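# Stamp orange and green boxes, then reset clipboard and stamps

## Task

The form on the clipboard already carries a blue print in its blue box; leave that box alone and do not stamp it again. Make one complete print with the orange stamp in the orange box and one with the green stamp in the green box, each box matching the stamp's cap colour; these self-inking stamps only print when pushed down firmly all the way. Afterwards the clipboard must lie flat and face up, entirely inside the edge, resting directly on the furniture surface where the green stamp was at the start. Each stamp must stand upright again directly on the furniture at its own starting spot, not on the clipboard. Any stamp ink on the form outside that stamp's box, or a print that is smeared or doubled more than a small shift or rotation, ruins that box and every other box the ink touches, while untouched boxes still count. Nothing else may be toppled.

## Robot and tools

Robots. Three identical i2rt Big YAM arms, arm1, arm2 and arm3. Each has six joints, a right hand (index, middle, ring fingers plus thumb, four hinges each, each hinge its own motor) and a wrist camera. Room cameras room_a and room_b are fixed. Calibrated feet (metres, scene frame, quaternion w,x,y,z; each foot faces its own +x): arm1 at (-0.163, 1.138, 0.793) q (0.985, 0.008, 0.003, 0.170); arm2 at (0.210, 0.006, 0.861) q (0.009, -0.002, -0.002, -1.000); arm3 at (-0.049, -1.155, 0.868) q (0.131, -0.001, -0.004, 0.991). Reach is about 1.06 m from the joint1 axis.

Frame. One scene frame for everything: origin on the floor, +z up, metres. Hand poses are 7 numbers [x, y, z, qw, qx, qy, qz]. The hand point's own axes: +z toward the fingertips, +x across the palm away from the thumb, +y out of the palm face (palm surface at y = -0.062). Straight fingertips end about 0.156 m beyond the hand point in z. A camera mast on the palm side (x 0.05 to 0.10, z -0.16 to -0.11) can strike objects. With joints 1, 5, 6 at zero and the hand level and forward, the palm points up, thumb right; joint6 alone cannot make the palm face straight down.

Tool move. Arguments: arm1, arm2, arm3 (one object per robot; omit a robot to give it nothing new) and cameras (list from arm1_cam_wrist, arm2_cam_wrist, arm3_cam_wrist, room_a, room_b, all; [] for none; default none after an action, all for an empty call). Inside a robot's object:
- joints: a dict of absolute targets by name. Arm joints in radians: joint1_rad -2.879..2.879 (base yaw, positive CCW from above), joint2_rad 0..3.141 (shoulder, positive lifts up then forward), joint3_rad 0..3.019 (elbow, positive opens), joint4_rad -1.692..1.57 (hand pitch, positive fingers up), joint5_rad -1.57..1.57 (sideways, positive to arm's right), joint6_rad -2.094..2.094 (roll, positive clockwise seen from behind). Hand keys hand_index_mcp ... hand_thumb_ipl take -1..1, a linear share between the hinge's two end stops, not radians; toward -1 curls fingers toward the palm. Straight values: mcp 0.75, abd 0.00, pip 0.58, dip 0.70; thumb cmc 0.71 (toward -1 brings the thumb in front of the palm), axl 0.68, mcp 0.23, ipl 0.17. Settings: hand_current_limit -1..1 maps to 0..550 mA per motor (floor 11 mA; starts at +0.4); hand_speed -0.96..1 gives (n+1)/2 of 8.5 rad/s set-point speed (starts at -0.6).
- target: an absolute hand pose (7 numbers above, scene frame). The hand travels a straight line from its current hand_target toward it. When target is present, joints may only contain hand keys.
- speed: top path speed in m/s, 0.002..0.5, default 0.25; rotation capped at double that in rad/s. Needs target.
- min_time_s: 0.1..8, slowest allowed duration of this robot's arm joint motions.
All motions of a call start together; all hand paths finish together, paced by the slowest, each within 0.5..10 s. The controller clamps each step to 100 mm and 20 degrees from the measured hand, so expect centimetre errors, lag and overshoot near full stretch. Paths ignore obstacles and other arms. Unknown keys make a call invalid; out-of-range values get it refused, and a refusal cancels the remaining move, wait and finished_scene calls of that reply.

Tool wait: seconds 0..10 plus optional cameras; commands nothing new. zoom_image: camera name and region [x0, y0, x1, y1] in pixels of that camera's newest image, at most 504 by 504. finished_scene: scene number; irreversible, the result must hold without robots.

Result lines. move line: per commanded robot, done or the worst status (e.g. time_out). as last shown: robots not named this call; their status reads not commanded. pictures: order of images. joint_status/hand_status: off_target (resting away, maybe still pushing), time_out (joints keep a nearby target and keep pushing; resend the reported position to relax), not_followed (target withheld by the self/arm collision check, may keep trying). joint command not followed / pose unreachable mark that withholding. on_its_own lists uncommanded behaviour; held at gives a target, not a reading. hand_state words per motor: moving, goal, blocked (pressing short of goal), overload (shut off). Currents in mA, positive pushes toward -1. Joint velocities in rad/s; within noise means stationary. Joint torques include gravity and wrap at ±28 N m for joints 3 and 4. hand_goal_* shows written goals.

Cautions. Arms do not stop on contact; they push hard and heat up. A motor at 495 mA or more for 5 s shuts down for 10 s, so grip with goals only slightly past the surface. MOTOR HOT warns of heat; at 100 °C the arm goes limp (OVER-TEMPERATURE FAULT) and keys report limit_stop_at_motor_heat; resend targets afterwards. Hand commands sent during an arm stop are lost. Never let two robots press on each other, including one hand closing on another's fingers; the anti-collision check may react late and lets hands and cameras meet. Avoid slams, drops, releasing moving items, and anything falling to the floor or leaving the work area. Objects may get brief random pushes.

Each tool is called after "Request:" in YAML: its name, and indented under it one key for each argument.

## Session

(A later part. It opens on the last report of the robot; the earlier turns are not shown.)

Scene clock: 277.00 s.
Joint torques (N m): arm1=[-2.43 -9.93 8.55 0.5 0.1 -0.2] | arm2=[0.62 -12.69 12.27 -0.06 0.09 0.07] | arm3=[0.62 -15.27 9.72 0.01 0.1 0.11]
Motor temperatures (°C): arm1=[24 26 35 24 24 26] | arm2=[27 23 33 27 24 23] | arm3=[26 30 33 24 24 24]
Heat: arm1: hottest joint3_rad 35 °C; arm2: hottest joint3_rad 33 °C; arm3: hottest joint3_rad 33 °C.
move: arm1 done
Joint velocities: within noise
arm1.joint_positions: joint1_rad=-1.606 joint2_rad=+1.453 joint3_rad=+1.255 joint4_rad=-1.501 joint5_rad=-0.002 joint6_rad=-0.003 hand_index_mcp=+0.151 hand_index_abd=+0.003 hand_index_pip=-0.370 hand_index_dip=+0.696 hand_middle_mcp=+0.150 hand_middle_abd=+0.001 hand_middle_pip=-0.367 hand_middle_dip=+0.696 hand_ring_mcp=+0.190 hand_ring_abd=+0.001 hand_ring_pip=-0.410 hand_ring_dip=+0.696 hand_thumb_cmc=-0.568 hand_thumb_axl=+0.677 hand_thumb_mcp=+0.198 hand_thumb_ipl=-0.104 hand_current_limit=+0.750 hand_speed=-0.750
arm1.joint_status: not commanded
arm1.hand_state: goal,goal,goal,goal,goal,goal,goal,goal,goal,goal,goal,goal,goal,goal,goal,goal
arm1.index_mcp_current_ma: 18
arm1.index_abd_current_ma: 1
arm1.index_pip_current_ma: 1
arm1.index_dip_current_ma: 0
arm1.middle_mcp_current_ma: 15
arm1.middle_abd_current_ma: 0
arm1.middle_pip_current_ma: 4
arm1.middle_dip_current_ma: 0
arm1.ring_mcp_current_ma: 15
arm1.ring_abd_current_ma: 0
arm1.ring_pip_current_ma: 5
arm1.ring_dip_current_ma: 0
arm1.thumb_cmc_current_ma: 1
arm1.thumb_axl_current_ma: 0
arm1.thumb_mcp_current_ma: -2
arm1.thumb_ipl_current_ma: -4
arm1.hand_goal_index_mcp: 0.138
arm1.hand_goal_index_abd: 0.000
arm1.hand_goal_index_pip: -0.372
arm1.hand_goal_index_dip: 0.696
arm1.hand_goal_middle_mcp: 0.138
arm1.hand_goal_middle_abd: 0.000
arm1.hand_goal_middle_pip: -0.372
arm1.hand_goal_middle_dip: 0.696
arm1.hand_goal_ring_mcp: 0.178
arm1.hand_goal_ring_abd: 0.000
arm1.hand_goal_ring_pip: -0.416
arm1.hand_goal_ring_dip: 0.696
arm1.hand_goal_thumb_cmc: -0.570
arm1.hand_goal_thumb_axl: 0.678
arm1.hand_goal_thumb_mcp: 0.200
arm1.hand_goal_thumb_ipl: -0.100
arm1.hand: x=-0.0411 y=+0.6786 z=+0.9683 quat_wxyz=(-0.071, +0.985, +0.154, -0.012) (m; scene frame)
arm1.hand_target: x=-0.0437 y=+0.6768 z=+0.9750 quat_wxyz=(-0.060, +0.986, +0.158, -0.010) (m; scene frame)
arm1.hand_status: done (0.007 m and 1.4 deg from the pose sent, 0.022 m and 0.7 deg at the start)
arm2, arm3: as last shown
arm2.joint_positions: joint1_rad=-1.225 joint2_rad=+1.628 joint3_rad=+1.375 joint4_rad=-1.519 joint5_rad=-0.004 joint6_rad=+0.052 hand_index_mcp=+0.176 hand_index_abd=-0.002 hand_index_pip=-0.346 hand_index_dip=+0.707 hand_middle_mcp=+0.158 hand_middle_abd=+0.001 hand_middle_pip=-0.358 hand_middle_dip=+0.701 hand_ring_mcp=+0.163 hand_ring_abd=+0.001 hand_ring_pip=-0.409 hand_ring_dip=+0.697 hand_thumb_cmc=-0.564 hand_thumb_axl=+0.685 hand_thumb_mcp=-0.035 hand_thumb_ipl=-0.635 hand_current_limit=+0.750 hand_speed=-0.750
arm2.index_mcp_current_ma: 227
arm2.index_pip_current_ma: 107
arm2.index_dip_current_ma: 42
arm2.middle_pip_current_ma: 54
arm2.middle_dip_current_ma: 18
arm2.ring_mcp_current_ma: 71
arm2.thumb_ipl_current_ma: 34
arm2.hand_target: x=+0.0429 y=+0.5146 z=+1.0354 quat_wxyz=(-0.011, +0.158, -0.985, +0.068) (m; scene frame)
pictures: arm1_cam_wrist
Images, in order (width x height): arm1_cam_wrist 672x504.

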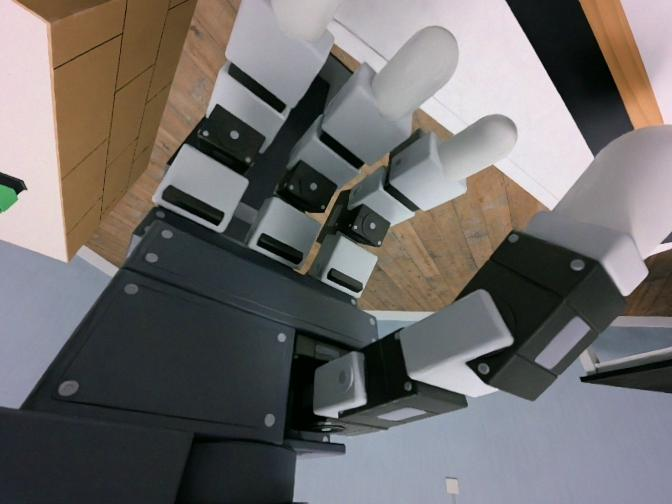

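Request:
move:
  arm1: {"target": [-0.0262, 0.6240, 0.982, -0.0603, 0.9856, 0.1578, -0.00965], "speed": 0.05}
  cameras: ["arm1_cam_wrist"]

Request:
zoom_image:
  camera: "arm1_cam_wrist"
  region: [336, 0, 672, 252]

Scene clock: 279.30 s.
Joint torques (N m): arm1=[-2.2 -8.82 12.93 -0.28 0.08 -0.18] | arm2=[0.56 -12.63 12.29 -0.05 0.09 0.07] | arm3=[0.62 -15.21 9.7 0.02 0.1 0.11]
Motor temperatures (°C): arm1=[24 26 35 24 24 26] | arm2=[27 23 34 27 24 23] | arm3=[26 30 33 24 24 24]
Heat: arm1: hottest joint3_rad 35 °C; arm2: hottest joint3_rad 34 °C; arm3: hottest joint3_rad 33 °C.
move: arm1 off_target
Joint velocities: within noise
arm1.joint_positions: joint1_rad=-1.606 joint2_rad=+1.553 joint3_rad=+1.380 joint4_rad=-1.519 joint5_rad=-0.002 joint6_rad=-0.003 hand_index_mcp=+0.151 hand_index_abd=+0.003 hand_index_pip=-0.370 hand_index_dip=+0.696 hand_middle_mcp=+0.150 hand_middle_abd=+0.001 hand_middle_pip=-0.367 hand_middle_dip=+0.696 hand_ring_mcp=+0.190 hand_ring_abd=+0.001 hand_ring_pip=-0.410 hand_ring_dip=+0.696 hand_thumb_cmc=-0.568 hand_thumb_axl=+0.677 hand_thumb_mcp=+0.198 hand_thumb_ipl=-0.104 hand_current_limit=+0.750 hand_speed=-0.750
arm1.joint_status: not commanded
arm1.hand_state: goal,goal,goal,goal,goal,goal,goal,goal,goal,goal,goal,goal,goal,goal,goal,goal
arm1.index_mcp_current_ma: 18
arm1.index_abd_current_ma: 1
arm1.index_pip_current_ma: 1
arm1.index_dip_current_ma: 0
arm1.middle_mcp_current_ma: 15
arm1.middle_abd_current_ma: 0
arm1.middle_pip_current_ma: 4
arm1.middle_dip_current_ma: 0
arm1.ring_mcp_current_ma: 15
arm1.ring_abd_current_ma: 0
arm1.ring_pip_current_ma: 5
arm1.ring_dip_current_ma: 0
arm1.thumb_cmc_current_ma: 1
arm1.thumb_axl_current_ma: 0
arm1.thumb_mcp_current_ma: -2
arm1.thumb_ipl_current_ma: -4
arm1.hand_goal_index_mcp: 0.138
arm1.hand_goal_index_abd: 0.000
arm1.hand_goal_index_pip: -0.372
arm1.hand_goal_index_dip: 0.696
arm1.hand_goal_middle_mcp: 0.138
arm1.hand_goal_middle_abd: 0.000
arm1.hand_goal_middle_pip: -0.372
arm1.hand_goal_middle_dip: 0.696
arm1.hand_goal_ring_mcp: 0.178
arm1.hand_goal_ring_abd: 0.000
arm1.hand_goal_ring_pip: -0.416
arm1.hand_goal_ring_dip: 0.696
arm1.hand_goal_thumb_cmc: -0.570
arm1.hand_goal_thumb_axl: 0.678
arm1.hand_goal_thumb_mcp: 0.200
arm1.hand_goal_thumb_ipl: -0.100
arm1.hand: x=-0.0284 y=+0.6386 z=+0.9734 quat_wxyz=(-0.068, +0.986, +0.154, -0.011) (m; scene frame)
arm1.hand_target: x=-0.0264 y=+0.6245 z=+0.9820 quat_wxyz=(-0.060, +0.986, +0.158, -0.010) (m; scene frame)
arm1.hand_status: off_target (0.017 m and 1.0 deg from the pose sent, 0.058 m and 1.4 deg at the start)
arm2: as last shown
arm2.joint_positions: joint1_rad=-1.225 joint2_rad=+1.628 joint3_rad=+1.375 joint4_rad=-1.519 joint5_rad=-0.004 joint6_rad=+0.052 hand_index_mcp=+0.176 hand_index_abd=-0.002 hand_index_pip=-0.346 hand_index_dip=+0.707 hand_middle_mcp=+0.158 hand_middle_abd=+0.001 hand_middle_pip=-0.358 hand_middle_dip=+0.701 hand_ring_mcp=+0.163 hand_ring_abd=+0.001 hand_ring_pip=-0.409 hand_ring_dip=+0.697 hand_thumb_cmc=-0.564 hand_thumb_axl=+0.684 hand_thumb_mcp=-0.037 hand_thumb_ipl=-0.635 hand_current_limit=+0.750 hand_speed=-0.750
arm2.thumb_axl_current_ma: 29
arm2.thumb_mcp_current_ma: 122
arm3.joint_positions: joint1_rad=-0.904 joint2_rad=+1.502 joint3_rad=+1.208 joint4_rad=-1.158 joint5_rad=-0.005 joint6_rad=+0.545 hand_index_mcp=+0.752 hand_index_abd=-0.003 hand_index_pip=+0.574 hand_index_dip=+0.693 hand_middle_mcp=+0.753 hand_middle_abd=-0.003 hand_middle_pip=+0.578 hand_middle_dip=+0.698 hand_ring_mcp=+0.753 hand_ring_abd=-0.002 hand_ring_pip=+0.578 hand_ring_dip=+0.698 hand_thumb_cmc=-0.569 hand_thumb_axl=+0.679 hand_thumb_mcp=+0.166 hand_thumb_ipl=+0.166 hand_current_limit=+0.750 hand_speed=-0.900
arm3.joint_status: not commanded
arm3.hand_state: goal,goal,goal,goal,goal,goal,goal,goal,goal,goal,goal,goal,goal,goal,goal,goal
arm3.index_mcp_current_ma: -4
arm3.index_abd_current_ma: -4
arm3.index_pip_current_ma: -4
arm3.index_dip_current_ma: -5
arm3.middle_mcp_current_ma: -2
arm3.middle_abd_current_ma: -4
arm3.middle_pip_current_ma: 3
arm3.middle_dip_current_ma: 3
arm3.ring_mcp_current_ma: -1
arm3.ring_abd_current_ma: -2
arm3.ring_pip_current_ma: 3
arm3.ring_dip_current_ma: 4
arm3.thumb_cmc_current_ma: 2
arm3.thumb_axl_current_ma: 3
arm3.thumb_mcp_current_ma: -10
arm3.thumb_ipl_current_ma: -5
arm3.hand_goal_index_mcp: 0.754
arm3.hand_goal_index_abd: 0.000
arm3.hand_goal_index_pip: 0.576
arm3.hand_goal_index_dip: 0.696
arm3.hand_goal_middle_mcp: 0.754
arm3.hand_goal_middle_abd: 0.000
arm3.hand_goal_middle_pip: 0.576
arm3.hand_goal_middle_dip: 0.696
arm3.hand_goal_ring_mcp: 0.754
arm3.hand_goal_ring_abd: 0.000
arm3.hand_goal_ring_pip: 0.576
arm3.hand_goal_ring_dip: 0.696
arm3.hand_goal_thumb_cmc: -0.570
arm3.hand_goal_thumb_axl: 0.678
arm3.hand_goal_thumb_mcp: 0.170
arm3.hand_goal_thumb_ipl: 0.168
arm3.hand: x=-0.1949 y=-0.6542 z=+1.0342 quat_wxyz=(-0.027, +0.070, +0.996, +0.055) (m; scene frame)
arm3.hand_target: x=-0.1936 y=-0.6602 z=+1.0308 quat_wxyz=(-0.023, +0.073, +0.996, +0.048) (m; scene frame)
arm3.hand_status: not commanded
pictures: arm1_cam_wrist
Images, in order (width x height): arm1_cam_wrist 672x504.

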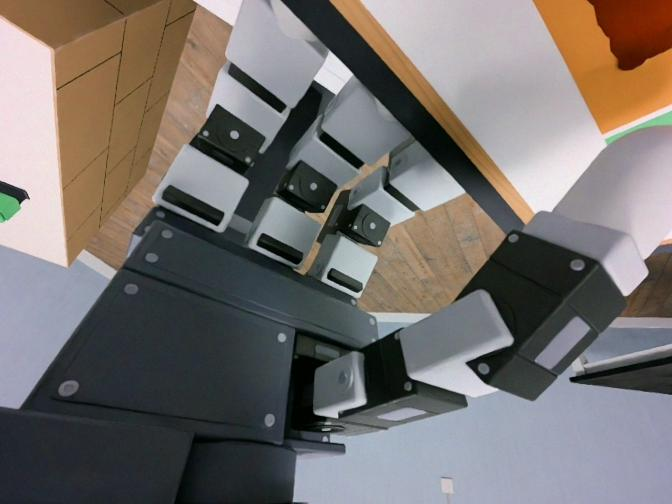

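Scaled by 1.500 from the camera's 672x504 image, which has a finer 960x720 frame.

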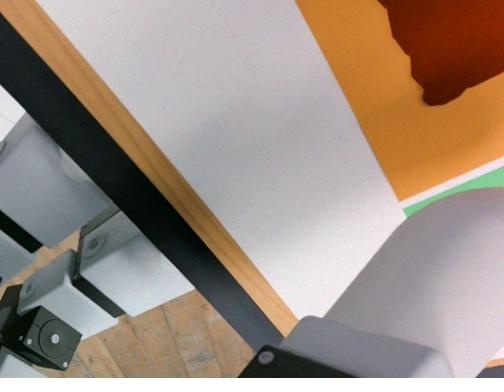

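Request:
move:
  arm1: {"target": [-0.0148, 0.5893, 0.981, -0.0603, 0.9856, 0.1578, -0.00965], "speed": 0.05}
  cameras: ["arm1_cam_wrist", "arm2_cam_wrist", "room_b"]

Request:
zoom_image:
  camera: "arm1_cam_wrist"
  region: [300, 0, 636, 252]

Request:
zoom_image:
  camera: "room_b"
  region: [220, 120, 400, 255]

Scene clock: 281.07 s.
Joint torques (N m): arm1=[-2.02 -9.58 12.94 -0.25 0.08 -0.17] | arm2=[0.5 -12.63 12.29 -0.06 0.09 0.07] | arm3=[0.62 -15.27 9.7 0.01 0.11 0.11]
Motor temperatures (°C): arm1=[24 26 35 24 24 26] | arm2=[27 23 34 27 24 23] | arm3=[26 30 33 24 24 24]
Heat: arm1: hottest joint3_rad 35 °C; arm2: hottest joint3_rad 34 °C; arm3: hottest joint3_rad 33 °C.
move: arm1 off_target
Joint velocities: within noise
arm1.joint_positions: joint1_rad=-1.606 joint2_rad=+1.646 joint3_rad=+1.496 joint4_rad=-1.540 joint5_rad=-0.002 joint6_rad=-0.003 hand_index_mcp=+0.151 hand_index_abd=+0.003 hand_index_pip=-0.370 hand_index_dip=+0.696 hand_middle_mcp=+0.150 hand_middle_abd=+0.001 hand_middle_pip=-0.367 hand_middle_dip=+0.696 hand_ring_mcp=+0.190 hand_ring_abd=+0.001 hand_ring_pip=-0.410 hand_ring_dip=+0.696 hand_thumb_cmc=-0.568 hand_thumb_axl=+0.677 hand_thumb_mcp=+0.198 hand_thumb_ipl=-0.104 hand_current_limit=+0.750 hand_speed=-0.750
arm1.joint_status: not commanded
arm1.hand_state: goal,goal,goal,goal,goal,goal,goal,goal,goal,goal,goal,goal,goal,goal,goal,goal
arm1.index_mcp_current_ma: 18
arm1.index_abd_current_ma: 1
arm1.index_pip_current_ma: 1
arm1.index_dip_current_ma: 0
arm1.middle_mcp_current_ma: 15
arm1.middle_abd_current_ma: 0
arm1.middle_pip_current_ma: 4
arm1.middle_dip_current_ma: 0
arm1.ring_mcp_current_ma: 15
arm1.ring_abd_current_ma: 0
arm1.ring_pip_current_ma: 5
arm1.ring_dip_current_ma: 0
arm1.thumb_cmc_current_ma: 1
arm1.thumb_axl_current_ma: 0
arm1.thumb_mcp_current_ma: -2
arm1.thumb_ipl_current_ma: -4
arm1.hand_goal_index_mcp: 0.138
arm1.hand_goal_index_abd: 0.000
arm1.hand_goal_index_pip: -0.372
arm1.hand_goal_index_dip: 0.696
arm1.hand_goal_middle_mcp: 0.138
arm1.hand_goal_middle_abd: 0.000
arm1.hand_goal_middle_pip: -0.372
arm1.hand_goal_middle_dip: 0.696
arm1.hand_goal_ring_mcp: 0.178
arm1.hand_goal_ring_abd: 0.000
arm1.hand_goal_ring_pip: -0.416
arm1.hand_goal_ring_dip: 0.696
arm1.hand_goal_thumb_cmc: -0.570
arm1.hand_goal_thumb_axl: 0.678
arm1.hand_goal_thumb_mcp: 0.200
arm1.hand_goal_thumb_ipl: -0.100
arm1.hand: x=-0.0172 y=+0.6034 z=+0.9740 quat_wxyz=(-0.067, +0.986, +0.154, -0.011) (m; scene frame)
arm1.hand_target: x=-0.0149 y=+0.5897 z=+0.9810 quat_wxyz=(-0.060, +0.986, +0.158, -0.010) (m; scene frame)
arm1.hand_status: off_target (0.016 m and 0.9 deg from the pose sent, 0.052 m and 1.0 deg at the start)
arm2, arm3: as last shown
pictures: arm1_cam_wrist, arm2_cam_wrist, room_b
Images, in order (width x height): arm1_cam_wrist 672x504, arm2_cam_wrist 672x504, room_b 672x504.

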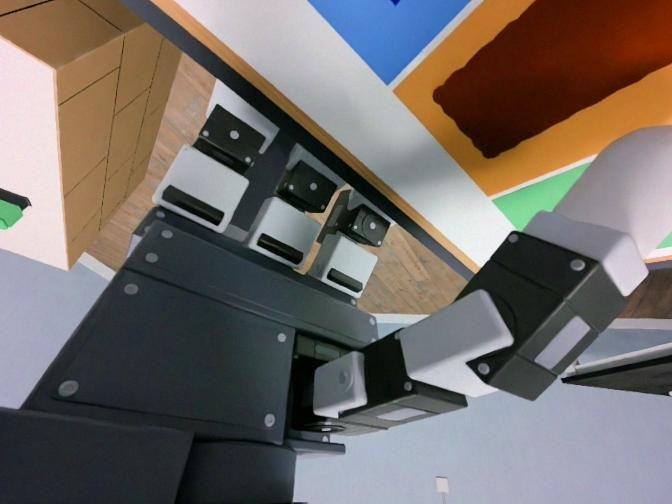

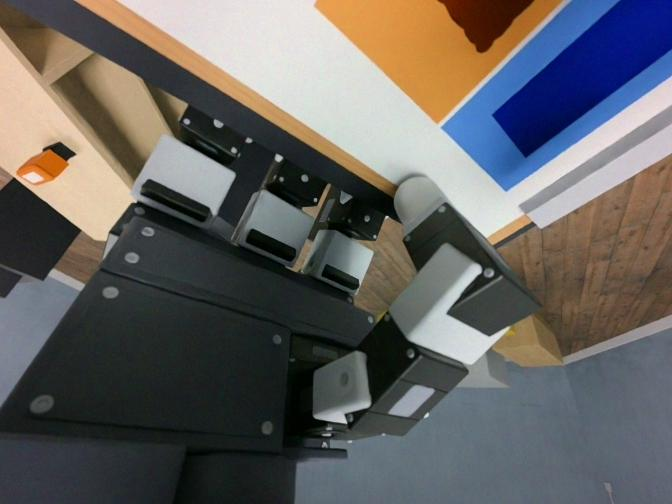

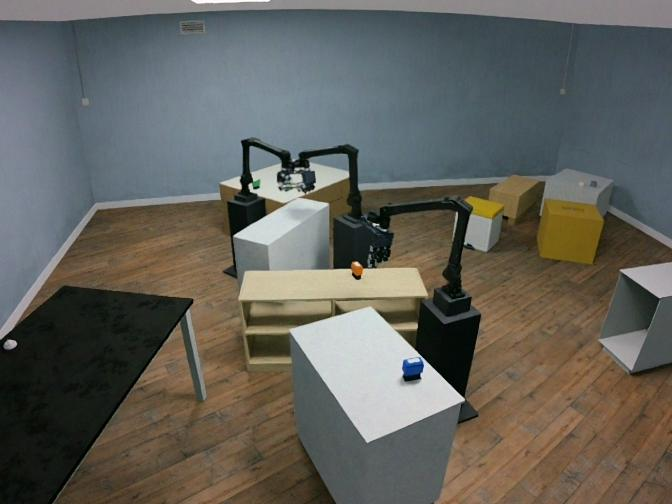

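Scaled by 1.500 from the camera's 672x504 image, which has a finer 960x720 frame.

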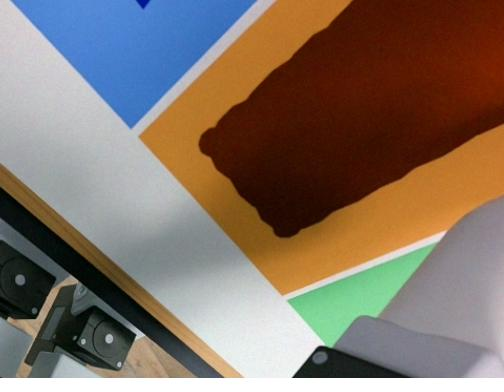

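Scaled by 2.800 from the camera's 672x504 image, which has a finer 960x720 frame.

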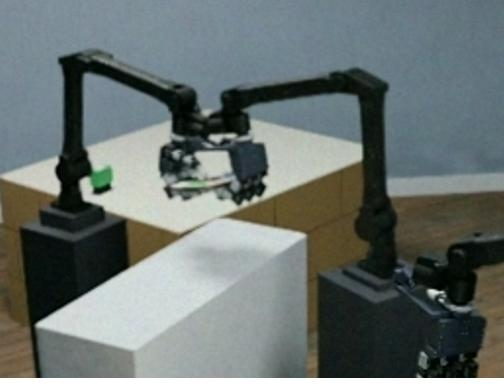

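Request:
move:
  arm1: {"target": [-0.0148, 0.5893, 0.992, -0.0603, 0.9856, 0.1578, -0.00965], "speed": 0.04}
  cameras: ["arm1_cam_wrist"]

Scene clock: 284.17 s.
Joint torques (N m): arm1=[-2.08 -10.34 13.08 -0.28 0.09 -0.16] | arm2=[0.62 -12.69 12.29 -0.06 0.09 0.07] | arm3=[0.67 -15.21 9.7 -0.01 0.11 0.11]
Motor temperatures (°C): arm1=[24 26 36 24 24 26] | arm2=[27 23 34 27 24 23] | arm3=[26 30 33 24 24 24]
Heat: arm1: hottest joint3_rad 36 °C; arm2: hottest joint3_rad 34 °C; arm3: hottest joint3_rad 33 °C.
move: arm1 off_target
Joint velocities: within noise
arm1.joint_positions: joint1_rad=-1.606 joint2_rad=+1.646 joint3_rad=+1.519 joint4_rad=-1.568 joint5_rad=-0.002 joint6_rad=-0.003 hand_index_mcp=+0.151 hand_index_abd=+0.003 hand_index_pip=-0.370 hand_index_dip=+0.696 hand_middle_mcp=+0.150 hand_middle_abd=+0.001 hand_middle_pip=-0.367 hand_middle_dip=+0.696 hand_ring_mcp=+0.190 hand_ring_abd=+0.001 hand_ring_pip=-0.410 hand_ring_dip=+0.696 hand_thumb_cmc=-0.568 hand_thumb_axl=+0.677 hand_thumb_mcp=+0.198 hand_thumb_ipl=-0.104 hand_current_limit=+0.750 hand_speed=-0.750
arm1.joint_status: not commanded
arm1.hand_state: goal,goal,goal,goal,goal,goal,goal,goal,goal,goal,goal,goal,goal,goal,goal,goal
arm1.index_mcp_current_ma: 18
arm1.index_abd_current_ma: 1
arm1.index_pip_current_ma: 1
arm1.index_dip_current_ma: 0
arm1.middle_mcp_current_ma: 15
arm1.middle_abd_current_ma: 0
arm1.middle_pip_current_ma: 4
arm1.middle_dip_current_ma: 0
arm1.ring_mcp_current_ma: 15
arm1.ring_abd_current_ma: 0
arm1.ring_pip_current_ma: 5
arm1.ring_dip_current_ma: 0
arm1.thumb_cmc_current_ma: 1
arm1.thumb_axl_current_ma: 0
arm1.thumb_mcp_current_ma: -2
arm1.thumb_ipl_current_ma: -4
arm1.hand_goal_index_mcp: 0.138
arm1.hand_goal_index_abd: 0.000
arm1.hand_goal_index_pip: -0.372
arm1.hand_goal_index_dip: 0.696
arm1.hand_goal_middle_mcp: 0.138
arm1.hand_goal_middle_abd: 0.000
arm1.hand_goal_middle_pip: -0.372
arm1.hand_goal_middle_dip: 0.696
arm1.hand_goal_ring_mcp: 0.178
arm1.hand_goal_ring_abd: 0.000
arm1.hand_goal_ring_pip: -0.416
arm1.hand_goal_ring_dip: 0.696
arm1.hand_goal_thumb_cmc: -0.570
arm1.hand_goal_thumb_axl: 0.678
arm1.hand_goal_thumb_mcp: 0.200
arm1.hand_goal_thumb_ipl: -0.100
arm1.hand: x=-0.0172 y=+0.6033 z=+0.9824 quat_wxyz=(-0.070, +0.986, +0.154, -0.011) (m; scene frame)
arm1.hand_target: x=-0.0150 y=+0.5899 z=+0.9919 quat_wxyz=(-0.060, +0.986, +0.158, -0.010) (m; scene frame)
arm1.hand_status: off_target (0.017 m and 1.2 deg from the pose sent, 0.023 m and 0.9 deg at the start)
arm2.joint_positions: joint1_rad=-1.225 joint2_rad=+1.628 joint3_rad=+1.375 joint4_rad=-1.519 joint5_rad=-0.004 joint6_rad=+0.052 hand_index_mcp=+0.176 hand_index_abd=-0.002 hand_index_pip=-0.346 hand_index_dip=+0.707 hand_middle_mcp=+0.158 hand_middle_abd=+0.001 hand_middle_pip=-0.358 hand_middle_dip=+0.701 hand_ring_mcp=+0.163 hand_ring_abd=+0.001 hand_ring_pip=-0.409 hand_ring_dip=+0.697 hand_thumb_cmc=-0.564 hand_thumb_axl=+0.684 hand_thumb_mcp=-0.042 hand_thumb_ipl=-0.635 hand_current_limit=+0.750 hand_speed=-0.750
arm2.joint_status: not commanded
arm2.hand_state: blocked,goal,blocked,goal,blocked,goal,goal,goal,goal,goal,goal,goal,goal,goal,goal,goal
arm2.index_mcp_current_ma: 227
arm2.index_abd_current_ma: -4
arm2.index_pip_current_ma: 107
arm2.index_dip_current_ma: 42
arm2.middle_mcp_current_ma: 143
arm2.middle_abd_current_ma: 2
arm2.middle_pip_current_ma: 54
arm2.middle_dip_current_ma: 18
arm2.ring_mcp_current_ma: 71
arm2.ring_abd_current_ma: 2
arm2.ring_pip_current_ma: 24
arm2.ring_dip_current_ma: 3
arm2.thumb_cmc_current_ma: 22
arm2.thumb_axl_current_ma: 25
arm2.thumb_mcp_current_ma: 95
arm2.thumb_ipl_current_ma: 34
arm2.hand_goal_index_mcp: 0.126
arm2.hand_goal_index_abd: 0.000
arm2.hand_goal_index_pip: -0.372
arm2.hand_goal_index_dip: 0.696
arm2.hand_goal_middle_mcp: 0.126
arm2.hand_goal_middle_abd: 0.000
arm2.hand_goal_middle_pip: -0.372
arm2.hand_goal_middle_dip: 0.696
arm2.hand_goal_ring_mcp: 0.146
arm2.hand_goal_ring_abd: 0.000
arm2.hand_goal_ring_pip: -0.416
arm2.hand_goal_ring_dip: 0.696
arm2.hand_goal_thumb_cmc: -0.570
arm2.hand_goal_thumb_axl: 0.678
arm2.hand_goal_thumb_mcp: -0.060
arm2.hand_goal_thumb_ipl: -0.642
arm2.hand: x=+0.0530 y=+0.4957 z=+1.0089 quat_wxyz=(-0.017, +0.155, -0.983, +0.100) (m; scene frame)
arm2.hand_target: x=+0.0429 y=+0.5146 z=+1.0354 quat_wxyz=(-0.011, +0.158, -0.985, +0.068) (m; scene frame)
arm2.hand_status: not commanded
arm3: as last shown
pictures: arm1_cam_wrist
Images, in order (width x height): arm1_cam_wrist 672x504.

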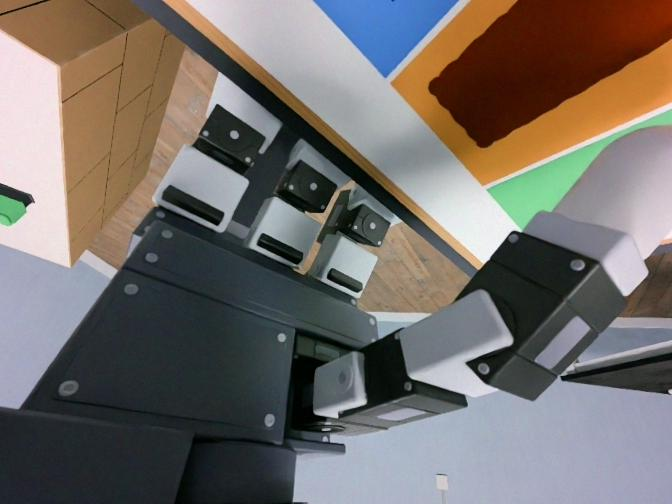

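Request:
move:
  arm1: {"target": [-0.0150, 0.5899, 0.9989, -0.0603, 0.9856, 0.1578, -0.00965], "speed": 0.03}
  cameras: ["arm1_cam_wrist", "arm2_cam_wrist"]

Scene clock: 286.60 s.
Joint torques (N m): arm1=[-2.08 -10.64 13.2 -0.29 0.08 -0.16] | arm2=[0.56 -12.69 12.3 -0.06 0.09 0.07] | arm3=[0.62 -15.21 9.72 0.01 0.11 0.11]
Motor temperatures (°C): arm1=[24 26 36 24 24 26] | arm2=[27 23 34 27 24 23] | arm3=[26 30 33 24 24 24]
Heat: arm1: hottest joint3_rad 36 °C; arm2: hottest joint3_rad 34 °C; arm3: hottest joint3_rad 33 °C.
move: arm1 off_target
Joint velocities: within noise
arm1.joint_positions: joint1_rad=-1.606 joint2_rad=+1.646 joint3_rad=+1.530 joint4_rad=-1.586 joint5_rad=-0.002 joint6_rad=-0.003 hand_index_mcp=+0.151 hand_index_abd=+0.003 hand_index_pip=-0.370 hand_index_dip=+0.696 hand_middle_mcp=+0.150 hand_middle_abd=+0.001 hand_middle_pip=-0.367 hand_middle_dip=+0.696 hand_ring_mcp=+0.190 hand_ring_abd=+0.001 hand_ring_pip=-0.410 hand_ring_dip=+0.696 hand_thumb_cmc=-0.568 hand_thumb_axl=+0.677 hand_thumb_mcp=+0.198 hand_thumb_ipl=-0.104 hand_current_limit=+0.750 hand_speed=-0.750
arm1.joint_status: not commanded
arm1.hand_state: goal,goal,goal,goal,goal,goal,goal,goal,goal,goal,goal,goal,goal,goal,goal,goal
arm1.index_mcp_current_ma: 18
arm1.index_abd_current_ma: 1
arm1.index_pip_current_ma: 1
arm1.index_dip_current_ma: 0
arm1.middle_mcp_current_ma: 15
arm1.middle_abd_current_ma: 0
arm1.middle_pip_current_ma: 4
arm1.middle_dip_current_ma: 0
arm1.ring_mcp_current_ma: 15
arm1.ring_abd_current_ma: 0
arm1.ring_pip_current_ma: 5
arm1.ring_dip_current_ma: 0
arm1.thumb_cmc_current_ma: 1
arm1.thumb_axl_current_ma: 0
arm1.thumb_mcp_current_ma: -2
arm1.thumb_ipl_current_ma: -4
arm1.hand_goal_index_mcp: 0.138
arm1.hand_goal_index_abd: 0.000
arm1.hand_goal_index_pip: -0.372
arm1.hand_goal_index_dip: 0.696
arm1.hand_goal_middle_mcp: 0.138
arm1.hand_goal_middle_abd: 0.000
arm1.hand_goal_middle_pip: -0.372
arm1.hand_goal_middle_dip: 0.696
arm1.hand_goal_ring_mcp: 0.178
arm1.hand_goal_ring_abd: 0.000
arm1.hand_goal_ring_pip: -0.416
arm1.hand_goal_ring_dip: 0.696
arm1.hand_goal_thumb_cmc: -0.570
arm1.hand_goal_thumb_axl: 0.678
arm1.hand_goal_thumb_mcp: 0.200
arm1.hand_goal_thumb_ipl: -0.100
arm1.hand: x=-0.0175 y=+0.6043 z=+0.9864 quat_wxyz=(-0.073, +0.985, +0.154, -0.012) (m; scene frame)
arm1.hand_target: x=-0.0152 y=+0.5906 z=+0.9988 quat_wxyz=(-0.060, +0.986, +0.158, -0.010) (m; scene frame)
arm1.hand_status: off_target (0.019 m and 1.5 deg from the pose sent, 0.021 m and 1.2 deg at the start)
arm2, arm3: as last shown
arm2.joint_positions: joint1_rad=-1.225 joint2_rad=+1.628 joint3_rad=+1.375 joint4_rad=-1.519 joint5_rad=-0.004 joint6_rad=+0.052 hand_index_mcp=+0.173 hand_index_abd=-0.002 hand_index_pip=-0.346 hand_index_dip=+0.707 hand_middle_mcp=+0.156 hand_middle_abd=+0.001 hand_middle_pip=-0.358 hand_middle_dip=+0.701 hand_ring_mcp=+0.163 hand_ring_abd=+0.001 hand_ring_pip=-0.409 hand_ring_dip=+0.697 hand_thumb_cmc=-0.566 hand_thumb_axl=+0.682 hand_thumb_mcp=-0.054 hand_thumb_ipl=-0.635 hand_current_limit=+0.750 hand_speed=-0.750
arm2.index_mcp_current_ma: 215
arm2.middle_mcp_current_ma: 134
arm2.thumb_cmc_current_ma: 14
arm2.thumb_axl_current_ma: 16
arm2.thumb_mcp_current_ma: 30
arm2.thumb_ipl_current_ma: 33
pictures: arm1_cam_wrist, arm2_cam_wrist
Images, in order (width x height): arm1_cam_wrist 672x504, arm2_cam_wrist 672x504.

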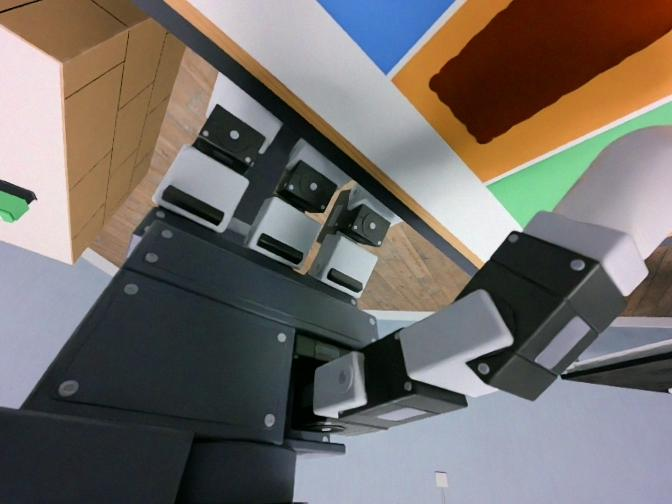

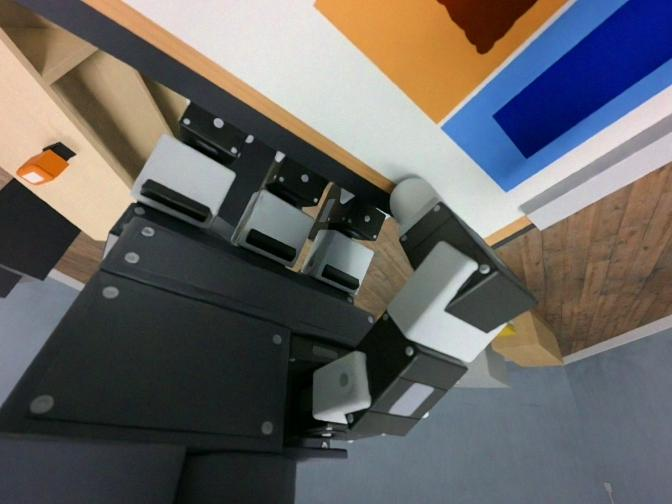

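Request:
move:
  arm1: {"target": [-0.0150, 0.5899, 1.0059, -0.0603, 0.9856, 0.1578, -0.00965], "speed": 0.03}

Request:
move:
  arm1: {"target": [-0.0150, 0.5899, 1.0109, -0.0603, 0.9856, 0.1578, -0.00965], "speed": 0.03}

Scene clock: 287.67 s.
Joint torques (N m): arm1=[-2.02 -10.75 13.41 -0.23 0.08 -0.16] | arm2=[0.62 -12.63 12.31 -0.05 0.09 0.07] | arm3=[0.62 -15.21 9.7 -0.01 0.11 0.11]
Motor temperatures (°C): arm1=[24 26 36 24 24 26] | arm2=[27 23 34 27 24 23] | arm3=[26 30 33 24 24 24]
Heat: arm1: hottest joint3_rad 36 °C; arm2: hottest joint3_rad 34 °C; arm3: hottest joint3_rad 33 °C.
move: arm1 off_target
Joint velocities: within noise
arm1.joint_positions: joint1_rad=-1.606 joint2_rad=+1.646 joint3_rad=+1.544 joint4_rad=-1.605 joint5_rad=-0.002 joint6_rad=-0.003 hand_index_mcp=+0.151 hand_index_abd=+0.003 hand_index_pip=-0.370 hand_index_dip=+0.696 hand_middle_mcp=+0.150 hand_middle_abd=+0.001 hand_middle_pip=-0.367 hand_middle_dip=+0.696 hand_ring_mcp=+0.192 hand_ring_abd=+0.001 hand_ring_pip=-0.409 hand_ring_dip=+0.697 hand_thumb_cmc=-0.568 hand_thumb_axl=+0.677 hand_thumb_mcp=+0.198 hand_thumb_ipl=-0.104 hand_current_limit=+0.750 hand_speed=-0.750
arm1.joint_status: not commanded
arm1.hand_state: goal,goal,goal,goal,goal,goal,goal,goal,goal,goal,goal,goal,goal,goal,goal,goal
arm1.index_mcp_current_ma: 18
arm1.index_abd_current_ma: 1
arm1.index_pip_current_ma: 1
arm1.index_dip_current_ma: 0
arm1.middle_mcp_current_ma: 15
arm1.middle_abd_current_ma: 0
arm1.middle_pip_current_ma: 4
arm1.middle_dip_current_ma: 0
arm1.ring_mcp_current_ma: 19
arm1.ring_abd_current_ma: 0
arm1.ring_pip_current_ma: 7
arm1.ring_dip_current_ma: 1
arm1.thumb_cmc_current_ma: 1
arm1.thumb_axl_current_ma: 0
arm1.thumb_mcp_current_ma: -2
arm1.thumb_ipl_current_ma: -4
arm1.hand_goal_index_mcp: 0.138
arm1.hand_goal_index_abd: 0.000
arm1.hand_goal_index_pip: -0.372
arm1.hand_goal_index_dip: 0.696
arm1.hand_goal_middle_mcp: 0.138
arm1.hand_goal_middle_abd: 0.000
arm1.hand_goal_middle_pip: -0.372
arm1.hand_goal_middle_dip: 0.696
arm1.hand_goal_ring_mcp: 0.178
arm1.hand_goal_ring_abd: 0.000
arm1.hand_goal_ring_pip: -0.416
arm1.hand_goal_ring_dip: 0.696
arm1.hand_goal_thumb_cmc: -0.570
arm1.hand_goal_thumb_axl: 0.678
arm1.hand_goal_thumb_mcp: 0.200
arm1.hand_goal_thumb_ipl: -0.100
arm1.hand: x=-0.0177 y=+0.6049 z=+0.9913 quat_wxyz=(-0.075, +0.985, +0.154, -0.012) (m; scene frame)
arm1.hand_target: x=-0.0152 y=+0.5907 z=+1.0058 quat_wxyz=(-0.060, +0.986, +0.158, -0.010) (m; scene frame)
arm1.hand_status: off_target (0.021 m and 1.8 deg from the pose sent, 0.024 m and 1.5 deg at the start)
arm2, arm3: as last shown
arm2.joint_positions: joint1_rad=-1.225 joint2_rad=+1.628 joint3_rad=+1.375 joint4_rad=-1.519 joint5_rad=-0.004 joint6_rad=+0.052 hand_index_mcp=+0.166 hand_index_abd=-0.002 hand_index_pip=-0.348 hand_index_dip=+0.707 hand_middle_mcp=+0.152 hand_middle_abd=+0.001 hand_middle_pip=-0.358 hand_middle_dip=+0.701 hand_ring_mcp=+0.163 hand_ring_abd=+0.001 hand_ring_pip=-0.409 hand_ring_dip=+0.697 hand_thumb_cmc=-0.567 hand_thumb_axl=+0.681 hand_thumb_mcp=-0.056 hand_thumb_ipl=-0.636 hand_current_limit=+0.750 hand_speed=-0.750
arm2.index_mcp_current_ma: 181
arm2.index_pip_current_ma: 97
arm2.middle_mcp_current_ma: 114
arm2.thumb_cmc_current_ma: 11
arm2.thumb_axl_current_ma: 12
arm2.thumb_mcp_current_ma: 19
arm2.thumb_ipl_current_ma: 29
pictures: none

Scene clock: 288.63 s.
Joint torques (N m): arm1=[-2.08 -10.87 13.52 -0.21 0.09 -0.16] | arm2=[0.56 -12.63 12.29 -0.06 0.09 0.07] | arm3=[0.62 -15.21 9.69 0.01 0.11 0.11]
Motor temperatures (°C): arm1=[24 26 36 24 24 26] | arm2=[27 23 34 27 24 23] | arm3=[26 30 33 24 24 24]
Heat: arm1: hottest joint3_rad 36 °C; arm2: hottest joint3_rad 34 °C; arm3: hottest joint3_rad 33 °C.
move: arm1 off_target
Joint velocities: within noise
arm1.joint_positions: joint1_rad=-1.606 joint2_rad=+1.646 joint3_rad=+1.555 joint4_rad=-1.619 joint5_rad=-0.002 joint6_rad=-0.003 hand_index_mcp=+0.151 hand_index_abd=+0.003 hand_index_pip=-0.370 hand_index_dip=+0.696 hand_middle_mcp=+0.150 hand_middle_abd=+0.001 hand_middle_pip=-0.367 hand_middle_dip=+0.696 hand_ring_mcp=+0.194 hand_ring_abd=+0.001 hand_ring_pip=-0.408 hand_ring_dip=+0.698 hand_thumb_cmc=-0.568 hand_thumb_axl=+0.677 hand_thumb_mcp=+0.198 hand_thumb_ipl=-0.104 hand_current_limit=+0.750 hand_speed=-0.750
arm1.joint_status: not commanded
arm1.hand_state: goal,goal,goal,goal,goal,goal,goal,goal,goal,goal,goal,goal,goal,goal,goal,goal
arm1.index_mcp_current_ma: 18
arm1.index_abd_current_ma: 1
arm1.index_pip_current_ma: 1
arm1.index_dip_current_ma: 0
arm1.middle_mcp_current_ma: 15
arm1.middle_abd_current_ma: 0
arm1.middle_pip_current_ma: 4
arm1.middle_dip_current_ma: 0
arm1.ring_mcp_current_ma: 23
arm1.ring_abd_current_ma: 0
arm1.ring_pip_current_ma: 8
arm1.ring_dip_current_ma: 1
arm1.thumb_cmc_current_ma: 1
arm1.thumb_axl_current_ma: 0
arm1.thumb_mcp_current_ma: -2
arm1.thumb_ipl_current_ma: -4
arm1.hand_goal_index_mcp: 0.138
arm1.hand_goal_index_abd: 0.000
arm1.hand_goal_index_pip: -0.372
arm1.hand_goal_index_dip: 0.696
arm1.hand_goal_middle_mcp: 0.138
arm1.hand_goal_middle_abd: 0.000
arm1.hand_goal_middle_pip: -0.372
arm1.hand_goal_middle_dip: 0.696
arm1.hand_goal_ring_mcp: 0.178
arm1.hand_goal_ring_abd: 0.000
arm1.hand_goal_ring_pip: -0.416
arm1.hand_goal_ring_dip: 0.696
arm1.hand_goal_thumb_cmc: -0.570
arm1.hand_goal_thumb_axl: 0.678
arm1.hand_goal_thumb_mcp: 0.200
arm1.hand_goal_thumb_ipl: -0.100
arm1.hand: x=-0.0178 y=+0.6053 z=+0.9953 quat_wxyz=(-0.077, +0.985, +0.154, -0.012) (m; scene frame)
arm1.hand_target: x=-0.0152 y=+0.5907 z=+1.0109 quat_wxyz=(-0.060, +0.986, +0.158, -0.010) (m; scene frame)
arm1.hand_status: off_target (0.022 m and 2.0 deg from the pose sent, 0.025 m and 1.8 deg at the start)
arm2, arm3: as last shown
arm2.joint_positions: joint1_rad=-1.225 joint2_rad=+1.628 joint3_rad=+1.375 joint4_rad=-1.519 joint5_rad=-0.004 joint6_rad=+0.052 hand_index_mcp=+0.162 hand_index_abd=-0.001 hand_index_pip=-0.351 hand_index_dip=+0.706 hand_middle_mcp=+0.149 hand_middle_abd=+0.001 hand_middle_pip=-0.359 hand_middle_dip=+0.701 hand_ring_mcp=+0.163 hand_ring_abd=+0.001 hand_ring_pip=-0.409 hand_ring_dip=+0.697 hand_thumb_cmc=-0.567 hand_thumb_axl=+0.680 hand_thumb_mcp=-0.058 hand_thumb_ipl=-0.638 hand_current_limit=+0.750 hand_speed=-0.750
arm2.index_mcp_current_ma: 158
arm2.index_abd_current_ma: -3
arm2.index_pip_current_ma: 83
arm2.index_dip_current_ma: 39
arm2.middle_mcp_current_ma: 100
arm2.middle_pip_current_ma: 50
arm2.thumb_cmc_current_ma: 9
arm2.thumb_axl_current_ma: 9
arm2.thumb_mcp_current_ma: 7
arm2.thumb_ipl_current_ma: 21
pictures: none

Request:
move:
  arm1: {"joints": {"hand_thumb_ipl": -0.642, "hand_thumb_mcp": 0.12}}

Request:
move:
  arm1: {"joints": {"hand_thumb_mcp": 0.05}}
  cameras: ["arm1_cam_wrist"]

Scene clock: 290.10 s.
Joint torques (N m): arm1=[-2.08 -10.93 13.52 -0.18 0.09 -0.17] | arm2=[0.62 -12.57 12.3 -0.05 0.09 0.07] | arm3=[0.67 -15.27 9.7 0.01 0.11 0.11]
Motor temperatures (°C): arm1=[24 26 36 24 24 26] | arm2=[27 24 34 27 24 23] | arm3=[26 30 33 24 24 24]
Heat: arm1: hottest joint3_rad 36 °C; arm2: hottest joint3_rad 34 °C; arm3: hottest joint3_rad 33 °C.
move: arm1 done
Joint velocities: within noise
arm1.joint_positions: joint1_rad=-1.606 joint2_rad=+1.646 joint3_rad=+1.555 joint4_rad=-1.619 joint5_rad=-0.002 joint6_rad=-0.003 hand_index_mcp=+0.151 hand_index_abd=+0.003 hand_index_pip=-0.370 hand_index_dip=+0.696 hand_middle_mcp=+0.150 hand_middle_abd=+0.001 hand_middle_pip=-0.367 hand_middle_dip=+0.696 hand_ring_mcp=+0.194 hand_ring_abd=+0.001 hand_ring_pip=-0.408 hand_ring_dip=+0.698 hand_thumb_cmc=-0.568 hand_thumb_axl=+0.677 hand_thumb_mcp=+0.118 hand_thumb_ipl=-0.640 hand_current_limit=+0.750 hand_speed=-0.750
arm1.joint_status: all done
arm1.hand_state: goal,goal,goal,goal,goal,goal,goal,goal,goal,goal,goal,goal,goal,goal,goal,goal
arm1.index_mcp_current_ma: 18
arm1.index_abd_current_ma: 1
arm1.index_pip_current_ma: 1
arm1.index_dip_current_ma: 0
arm1.middle_mcp_current_ma: 15
arm1.middle_abd_current_ma: 0
arm1.middle_pip_current_ma: 4
arm1.middle_dip_current_ma: 0
arm1.ring_mcp_current_ma: 23
arm1.ring_abd_current_ma: 0
arm1.ring_pip_current_ma: 8
arm1.ring_dip_current_ma: 1
arm1.thumb_cmc_current_ma: 1
arm1.thumb_axl_current_ma: 0
arm1.thumb_mcp_current_ma: -1
arm1.thumb_ipl_current_ma: 2
arm1.hand_goal_index_mcp: 0.138
arm1.hand_goal_index_abd: 0.000
arm1.hand_goal_index_pip: -0.372
arm1.hand_goal_index_dip: 0.696
arm1.hand_goal_middle_mcp: 0.138
arm1.hand_goal_middle_abd: 0.000
arm1.hand_goal_middle_pip: -0.372
arm1.hand_goal_middle_dip: 0.696
arm1.hand_goal_ring_mcp: 0.178
arm1.hand_goal_ring_abd: 0.000
arm1.hand_goal_ring_pip: -0.416
arm1.hand_goal_ring_dip: 0.696
arm1.hand_goal_thumb_cmc: -0.570
arm1.hand_goal_thumb_axl: 0.678
arm1.hand_goal_thumb_mcp: 0.120
arm1.hand_goal_thumb_ipl: -0.642
arm1.hand: x=-0.0178 y=+0.6053 z=+0.9953 quat_wxyz=(-0.077, +0.985, +0.154, -0.012) (m; scene frame)
arm1.hand_target: x=-0.0152 y=+0.5907 z=+1.0109 quat_wxyz=(-0.060, +0.986, +0.158, -0.010) (m; scene frame)
arm1.hand_status: not commanded
arm2, arm3: as last shown
pictures: none

Scene clock: 290.67 s.
Joint torques (N m): arm1=[-2.02 -10.87 13.53 -0.24 0.09 -0.17] | arm2=[0.56 -12.57 12.29 -0.06 0.09 0.07] | arm3=[0.62 -15.21 9.7 -0.01 0.11 0.11]
Motor temperatures (°C): arm1=[24 26 36 24 24 26] | arm2=[27 24 34 27 24 23] | arm3=[26 29 33 24 24 24]
Heat: arm1: hottest joint3_rad 36 °C; arm2: hottest joint3_rad 34 °C; arm3: hottest joint3_rad 33 °C.
move: arm1 done
Joint velocities: within noise
arm1.joint_positions: joint1_rad=-1.606 joint2_rad=+1.646 joint3_rad=+1.555 joint4_rad=-1.619 joint5_rad=-0.002 joint6_rad=-0.003 hand_index_mcp=+0.151 hand_index_abd=+0.003 hand_index_pip=-0.370 hand_index_dip=+0.696 hand_middle_mcp=+0.150 hand_middle_abd=+0.001 hand_middle_pip=-0.367 hand_middle_dip=+0.696 hand_ring_mcp=+0.194 hand_ring_abd=+0.001 hand_ring_pip=-0.408 hand_ring_dip=+0.698 hand_thumb_cmc=-0.568 hand_thumb_axl=+0.677 hand_thumb_mcp=+0.049 hand_thumb_ipl=-0.640 hand_current_limit=+0.750 hand_speed=-0.750
arm1.joint_status: all done
arm1.hand_state: goal,goal,goal,goal,goal,goal,goal,goal,goal,goal,goal,goal,goal,goal,goal,goal
arm1.index_mcp_current_ma: 18
arm1.index_abd_current_ma: 1
arm1.index_pip_current_ma: 1
arm1.index_dip_current_ma: 0
arm1.middle_mcp_current_ma: 15
arm1.middle_abd_current_ma: 0
arm1.middle_pip_current_ma: 4
arm1.middle_dip_current_ma: 0
arm1.ring_mcp_current_ma: 23
arm1.ring_abd_current_ma: 0
arm1.ring_pip_current_ma: 8
arm1.ring_dip_current_ma: 1
arm1.thumb_cmc_current_ma: 1
arm1.thumb_axl_current_ma: 0
arm1.thumb_mcp_current_ma: 0
arm1.thumb_ipl_current_ma: 2
arm1.hand_goal_index_mcp: 0.138
arm1.hand_goal_index_abd: 0.000
arm1.hand_goal_index_pip: -0.372
arm1.hand_goal_index_dip: 0.696
arm1.hand_goal_middle_mcp: 0.138
arm1.hand_goal_middle_abd: 0.000
arm1.hand_goal_middle_pip: -0.372
arm1.hand_goal_middle_dip: 0.696
arm1.hand_goal_ring_mcp: 0.178
arm1.hand_goal_ring_abd: 0.000
arm1.hand_goal_ring_pip: -0.416
arm1.hand_goal_ring_dip: 0.696
arm1.hand_goal_thumb_cmc: -0.570
arm1.hand_goal_thumb_axl: 0.678
arm1.hand_goal_thumb_mcp: 0.050
arm1.hand_goal_thumb_ipl: -0.642
arm1.hand: x=-0.0178 y=+0.6053 z=+0.9953 quat_wxyz=(-0.077, +0.985, +0.154, -0.012) (m; scene frame)
arm1.hand_target: x=-0.0152 y=+0.5907 z=+1.0109 quat_wxyz=(-0.060, +0.986, +0.158, -0.010) (m; scene frame)
arm1.hand_status: not commanded
arm2, arm3: as last shown
pictures: arm1_cam_wrist
Images, in order (width x height): arm1_cam_wrist 672x504.

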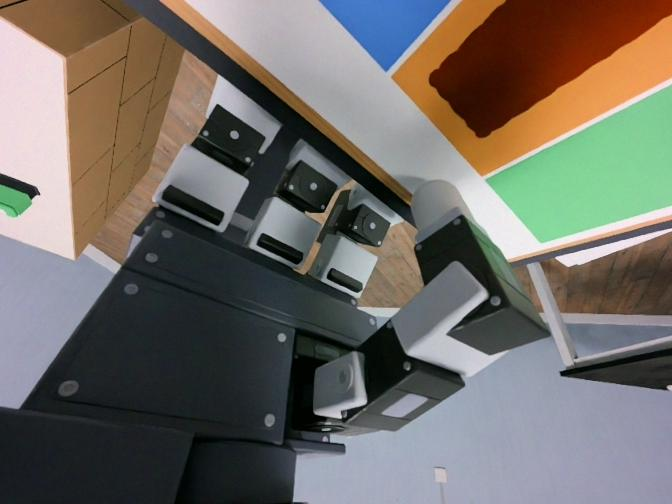

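Request:
move:
  arm1: {"joints": {"hand_thumb_mcp": 0.0}}

Request:
move:
  arm1: {"joints": {"hand_thumb_mcp": -0.04, "hand_index_mcp": 0.125, "hand_middle_mcp": 0.125, "hand_ring_mcp": 0.155}}
  cameras: ["arm1_cam_wrist", "arm2_cam_wrist"]

Scene clock: 291.33 s.
Joint torques (N m): arm1=[-2.02 -10.87 13.53 -0.21 0.09 -0.16] | arm2=[0.62 -12.63 12.27 -0.06 0.09 0.07] | arm3=[0.67 -15.27 9.7 0.01 0.11 0.11]
Motor temperatures (°C): arm1=[24 26 36 24 24 26] | arm2=[27 24 34 27 24 23] | arm3=[26 29 33 24 24 24]
Heat: arm1: hottest joint3_rad 36 °C; arm2: hottest joint3_rad 34 °C; arm3: hottest joint3_rad 33 °C.
move: arm1 done
Joint velocities: within noise
arm1.joint_positions: joint1_rad=-1.606 joint2_rad=+1.646 joint3_rad=+1.555 joint4_rad=-1.619 joint5_rad=-0.002 joint6_rad=-0.003 hand_index_mcp=+0.151 hand_index_abd=+0.003 hand_index_pip=-0.370 hand_index_dip=+0.696 hand_middle_mcp=+0.150 hand_middle_abd=+0.001 hand_middle_pip=-0.367 hand_middle_dip=+0.696 hand_ring_mcp=+0.194 hand_ring_abd=+0.001 hand_ring_pip=-0.408 hand_ring_dip=+0.698 hand_thumb_cmc=-0.568 hand_thumb_axl=+0.677 hand_thumb_mcp=+0.000 hand_thumb_ipl=-0.640 hand_current_limit=+0.750 hand_speed=-0.750
arm1.joint_status: all done
arm1.hand_state: goal,goal,goal,goal,goal,goal,goal,goal,goal,goal,goal,goal,goal,goal,goal,goal
arm1.index_mcp_current_ma: 18
arm1.index_abd_current_ma: 1
arm1.index_pip_current_ma: 1
arm1.index_dip_current_ma: 0
arm1.middle_mcp_current_ma: 15
arm1.middle_abd_current_ma: 0
arm1.middle_pip_current_ma: 4
arm1.middle_dip_current_ma: 0
arm1.ring_mcp_current_ma: 23
arm1.ring_abd_current_ma: 0
arm1.ring_pip_current_ma: 8
arm1.ring_dip_current_ma: 1
arm1.thumb_cmc_current_ma: 1
arm1.thumb_axl_current_ma: 0
arm1.thumb_mcp_current_ma: 0
arm1.thumb_ipl_current_ma: 2
arm1.hand_goal_index_mcp: 0.138
arm1.hand_goal_index_abd: 0.000
arm1.hand_goal_index_pip: -0.372
arm1.hand_goal_index_dip: 0.696
arm1.hand_goal_middle_mcp: 0.138
arm1.hand_goal_middle_abd: 0.000
arm1.hand_goal_middle_pip: -0.372
arm1.hand_goal_middle_dip: 0.696
arm1.hand_goal_ring_mcp: 0.178
arm1.hand_goal_ring_abd: 0.000
arm1.hand_goal_ring_pip: -0.416
arm1.hand_goal_ring_dip: 0.696
arm1.hand_goal_thumb_cmc: -0.570
arm1.hand_goal_thumb_axl: 0.678
arm1.hand_goal_thumb_mcp: 0.000
arm1.hand_goal_thumb_ipl: -0.642
arm1.hand: x=-0.0178 y=+0.6053 z=+0.9953 quat_wxyz=(-0.077, +0.985, +0.154, -0.012) (m; scene frame)
arm1.hand_target: x=-0.0152 y=+0.5907 z=+1.0109 quat_wxyz=(-0.060, +0.986, +0.158, -0.010) (m; scene frame)
arm1.hand_status: not commanded
arm2: as last shown
arm3.joint_positions: joint1_rad=-0.904 joint2_rad=+1.502 joint3_rad=+1.208 joint4_rad=-1.158 joint5_rad=-0.005 joint6_rad=+0.545 hand_index_mcp=+0.752 hand_index_abd=-0.003 hand_index_pip=+0.574 hand_index_dip=+0.693 hand_middle_mcp=+0.753 hand_middle_abd=-0.003 hand_middle_pip=+0.578 hand_middle_dip=+0.698 hand_ring_mcp=+0.753 hand_ring_abd=-0.002 hand_ring_pip=+0.578 hand_ring_dip=+0.698 hand_thumb_cmc=-0.569 hand_thumb_axl=+0.679 hand_thumb_mcp=+0.166 hand_thumb_ipl=+0.166 hand_current_limit=+0.750 hand_speed=-0.900
arm3.joint_status: not commanded
arm3.hand_state: goal,goal,goal,goal,goal,goal,goal,goal,goal,goal,goal,goal,goal,goal,goal,goal
arm3.index_mcp_current_ma: -4
arm3.index_abd_current_ma: -4
arm3.index_pip_current_ma: -4
arm3.index_dip_current_ma: -5
arm3.middle_mcp_current_ma: -2
arm3.middle_abd_current_ma: -4
arm3.middle_pip_current_ma: 3
arm3.middle_dip_current_ma: 3
arm3.ring_mcp_current_ma: -1
arm3.ring_abd_current_ma: -2
arm3.ring_pip_current_ma: 3
arm3.ring_dip_current_ma: 4
arm3.thumb_cmc_current_ma: 2
arm3.thumb_axl_current_ma: 3
arm3.thumb_mcp_current_ma: -10
arm3.thumb_ipl_current_ma: -5
arm3.hand_goal_index_mcp: 0.754
arm3.hand_goal_index_abd: 0.000
arm3.hand_goal_index_pip: 0.576
arm3.hand_goal_index_dip: 0.696
arm3.hand_goal_middle_mcp: 0.754
arm3.hand_goal_middle_abd: 0.000
arm3.hand_goal_middle_pip: 0.576
arm3.hand_goal_middle_dip: 0.696
arm3.hand_goal_ring_mcp: 0.754
arm3.hand_goal_ring_abd: 0.000
arm3.hand_goal_ring_pip: 0.576
arm3.hand_goal_ring_dip: 0.696
arm3.hand_goal_thumb_cmc: -0.570
arm3.hand_goal_thumb_axl: 0.678
arm3.hand_goal_thumb_mcp: 0.170
arm3.hand_goal_thumb_ipl: 0.168
arm3.hand: x=-0.1949 y=-0.6542 z=+1.0342 quat_wxyz=(-0.027, +0.070, +0.996, +0.055) (m; scene frame)
arm3.hand_target: x=-0.1936 y=-0.6602 z=+1.0308 quat_wxyz=(-0.023, +0.073, +0.996, +0.048) (m; scene frame)
arm3.hand_status: not commanded
pictures: none

Scene clock: 291.83 s.
Joint torques (N m): arm1=[-2.08 -10.87 13.5 -0.23 0.09 -0.16] | arm2=[0.56 -12.69 12.29 -0.05 0.09 0.07] | arm3=[0.62 -15.21 9.72 0.01 0.1 0.11]
Motor temperatures (°C): arm1=[24 26 36 24 24 26] | arm2=[27 24 34 27 24 23] | arm3=[26 29 33 24 24 24]
Heat: arm1: hottest joint3_rad 36 °C; arm2: hottest joint3_rad 34 °C; arm3: hottest joint3_rad 33 °C.
move: arm1 off_target
Joint velocities: within noise
arm1.joint_positions: joint1_rad=-1.606 joint2_rad=+1.646 joint3_rad=+1.555 joint4_rad=-1.619 joint5_rad=-0.002 joint6_rad=-0.003 hand_index_mcp=+0.141 hand_index_abd=+0.003 hand_index_pip=-0.370 hand_index_dip=+0.696 hand_middle_mcp=+0.144 hand_middle_abd=+0.001 hand_middle_pip=-0.367 hand_middle_dip=+0.696 hand_ring_mcp=+0.192 hand_ring_abd=+0.001 hand_ring_pip=-0.407 hand_ring_dip=+0.698 hand_thumb_cmc=-0.568 hand_thumb_axl=+0.677 hand_thumb_mcp=-0.040 hand_thumb_ipl=-0.640 hand_current_limit=+0.750 hand_speed=-0.750
arm1.joint_status: hand_ring_mcp off_target (ended at +0.192, target +0.155); the others done
arm1.hand_state: goal,goal,goal,goal,goal,goal,goal,goal,blocked,goal,goal,goal,goal,goal,goal,goal
arm1.index_mcp_current_ma: 21
arm1.index_abd_current_ma: 1
arm1.index_pip_current_ma: 1
arm1.index_dip_current_ma: 0
arm1.middle_mcp_current_ma: 28
arm1.middle_abd_current_ma: 0
arm1.middle_pip_current_ma: 4
arm1.middle_dip_current_ma: 0
arm1.ring_mcp_current_ma: 74
arm1.ring_abd_current_ma: 0
arm1.ring_pip_current_ma: 8
arm1.ring_dip_current_ma: 1
arm1.thumb_cmc_current_ma: 1
arm1.thumb_axl_current_ma: 0
arm1.thumb_mcp_current_ma: 0
arm1.thumb_ipl_current_ma: 2
arm1.hand_goal_index_mcp: 0.126
arm1.hand_goal_index_abd: 0.000
arm1.hand_goal_index_pip: -0.372
arm1.hand_goal_index_dip: 0.696
arm1.hand_goal_middle_mcp: 0.126
arm1.hand_goal_middle_abd: 0.000
arm1.hand_goal_middle_pip: -0.372
arm1.hand_goal_middle_dip: 0.696
arm1.hand_goal_ring_mcp: 0.156
arm1.hand_goal_ring_abd: 0.000
arm1.hand_goal_ring_pip: -0.416
arm1.hand_goal_ring_dip: 0.696
arm1.hand_goal_thumb_cmc: -0.570
arm1.hand_goal_thumb_axl: 0.678
arm1.hand_goal_thumb_mcp: -0.040
arm1.hand_goal_thumb_ipl: -0.642
arm1.hand: x=-0.0178 y=+0.6053 z=+0.9953 quat_wxyz=(-0.077, +0.985, +0.154, -0.012) (m; scene frame)
arm1.hand_target: x=-0.0152 y=+0.5907 z=+1.0109 quat_wxyz=(-0.060, +0.986, +0.158, -0.010) (m; scene frame)
arm1.hand_status: not commanded
arm2, arm3: as last shown
arm2.joint_positions: joint1_rad=-1.225 joint2_rad=+1.628 joint3_rad=+1.375 joint4_rad=-1.519 joint5_rad=-0.004 joint6_rad=+0.052 hand_index_mcp=+0.161 hand_index_abd=-0.001 hand_index_pip=-0.352 hand_index_dip=+0.706 hand_middle_mcp=+0.149 hand_middle_abd=+0.001 hand_middle_pip=-0.359 hand_middle_dip=+0.701 hand_ring_mcp=+0.163 hand_ring_abd=+0.001 hand_ring_pip=-0.409 hand_ring_dip=+0.697 hand_thumb_cmc=-0.568 hand_thumb_axl=+0.680 hand_thumb_mcp=-0.059 hand_thumb_ipl=-0.638 hand_current_limit=+0.750 hand_speed=-0.750
arm2.index_mcp_current_ma: 157
arm2.index_pip_current_ma: 81
arm2.index_dip_current_ma: 38
arm2.middle_mcp_current_ma: 99
arm2.middle_pip_current_ma: 49
arm2.thumb_cmc_current_ma: 8
arm2.thumb_mcp_current_ma: 5
arm2.thumb_ipl_current_ma: 19
pictures: arm1_cam_wrist, arm2_cam_wrist
Images, in order (width x height): arm1_cam_wrist 672x504, arm2_cam_wrist 672x504.

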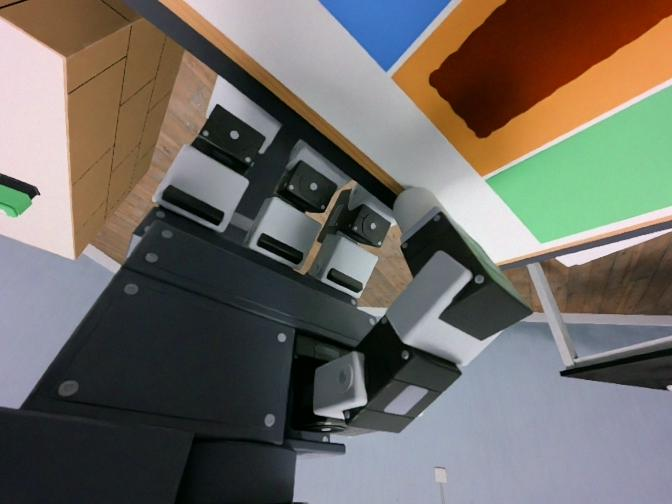

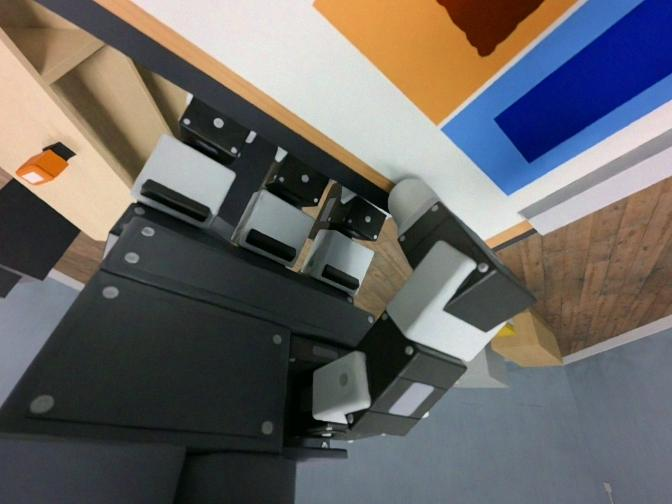

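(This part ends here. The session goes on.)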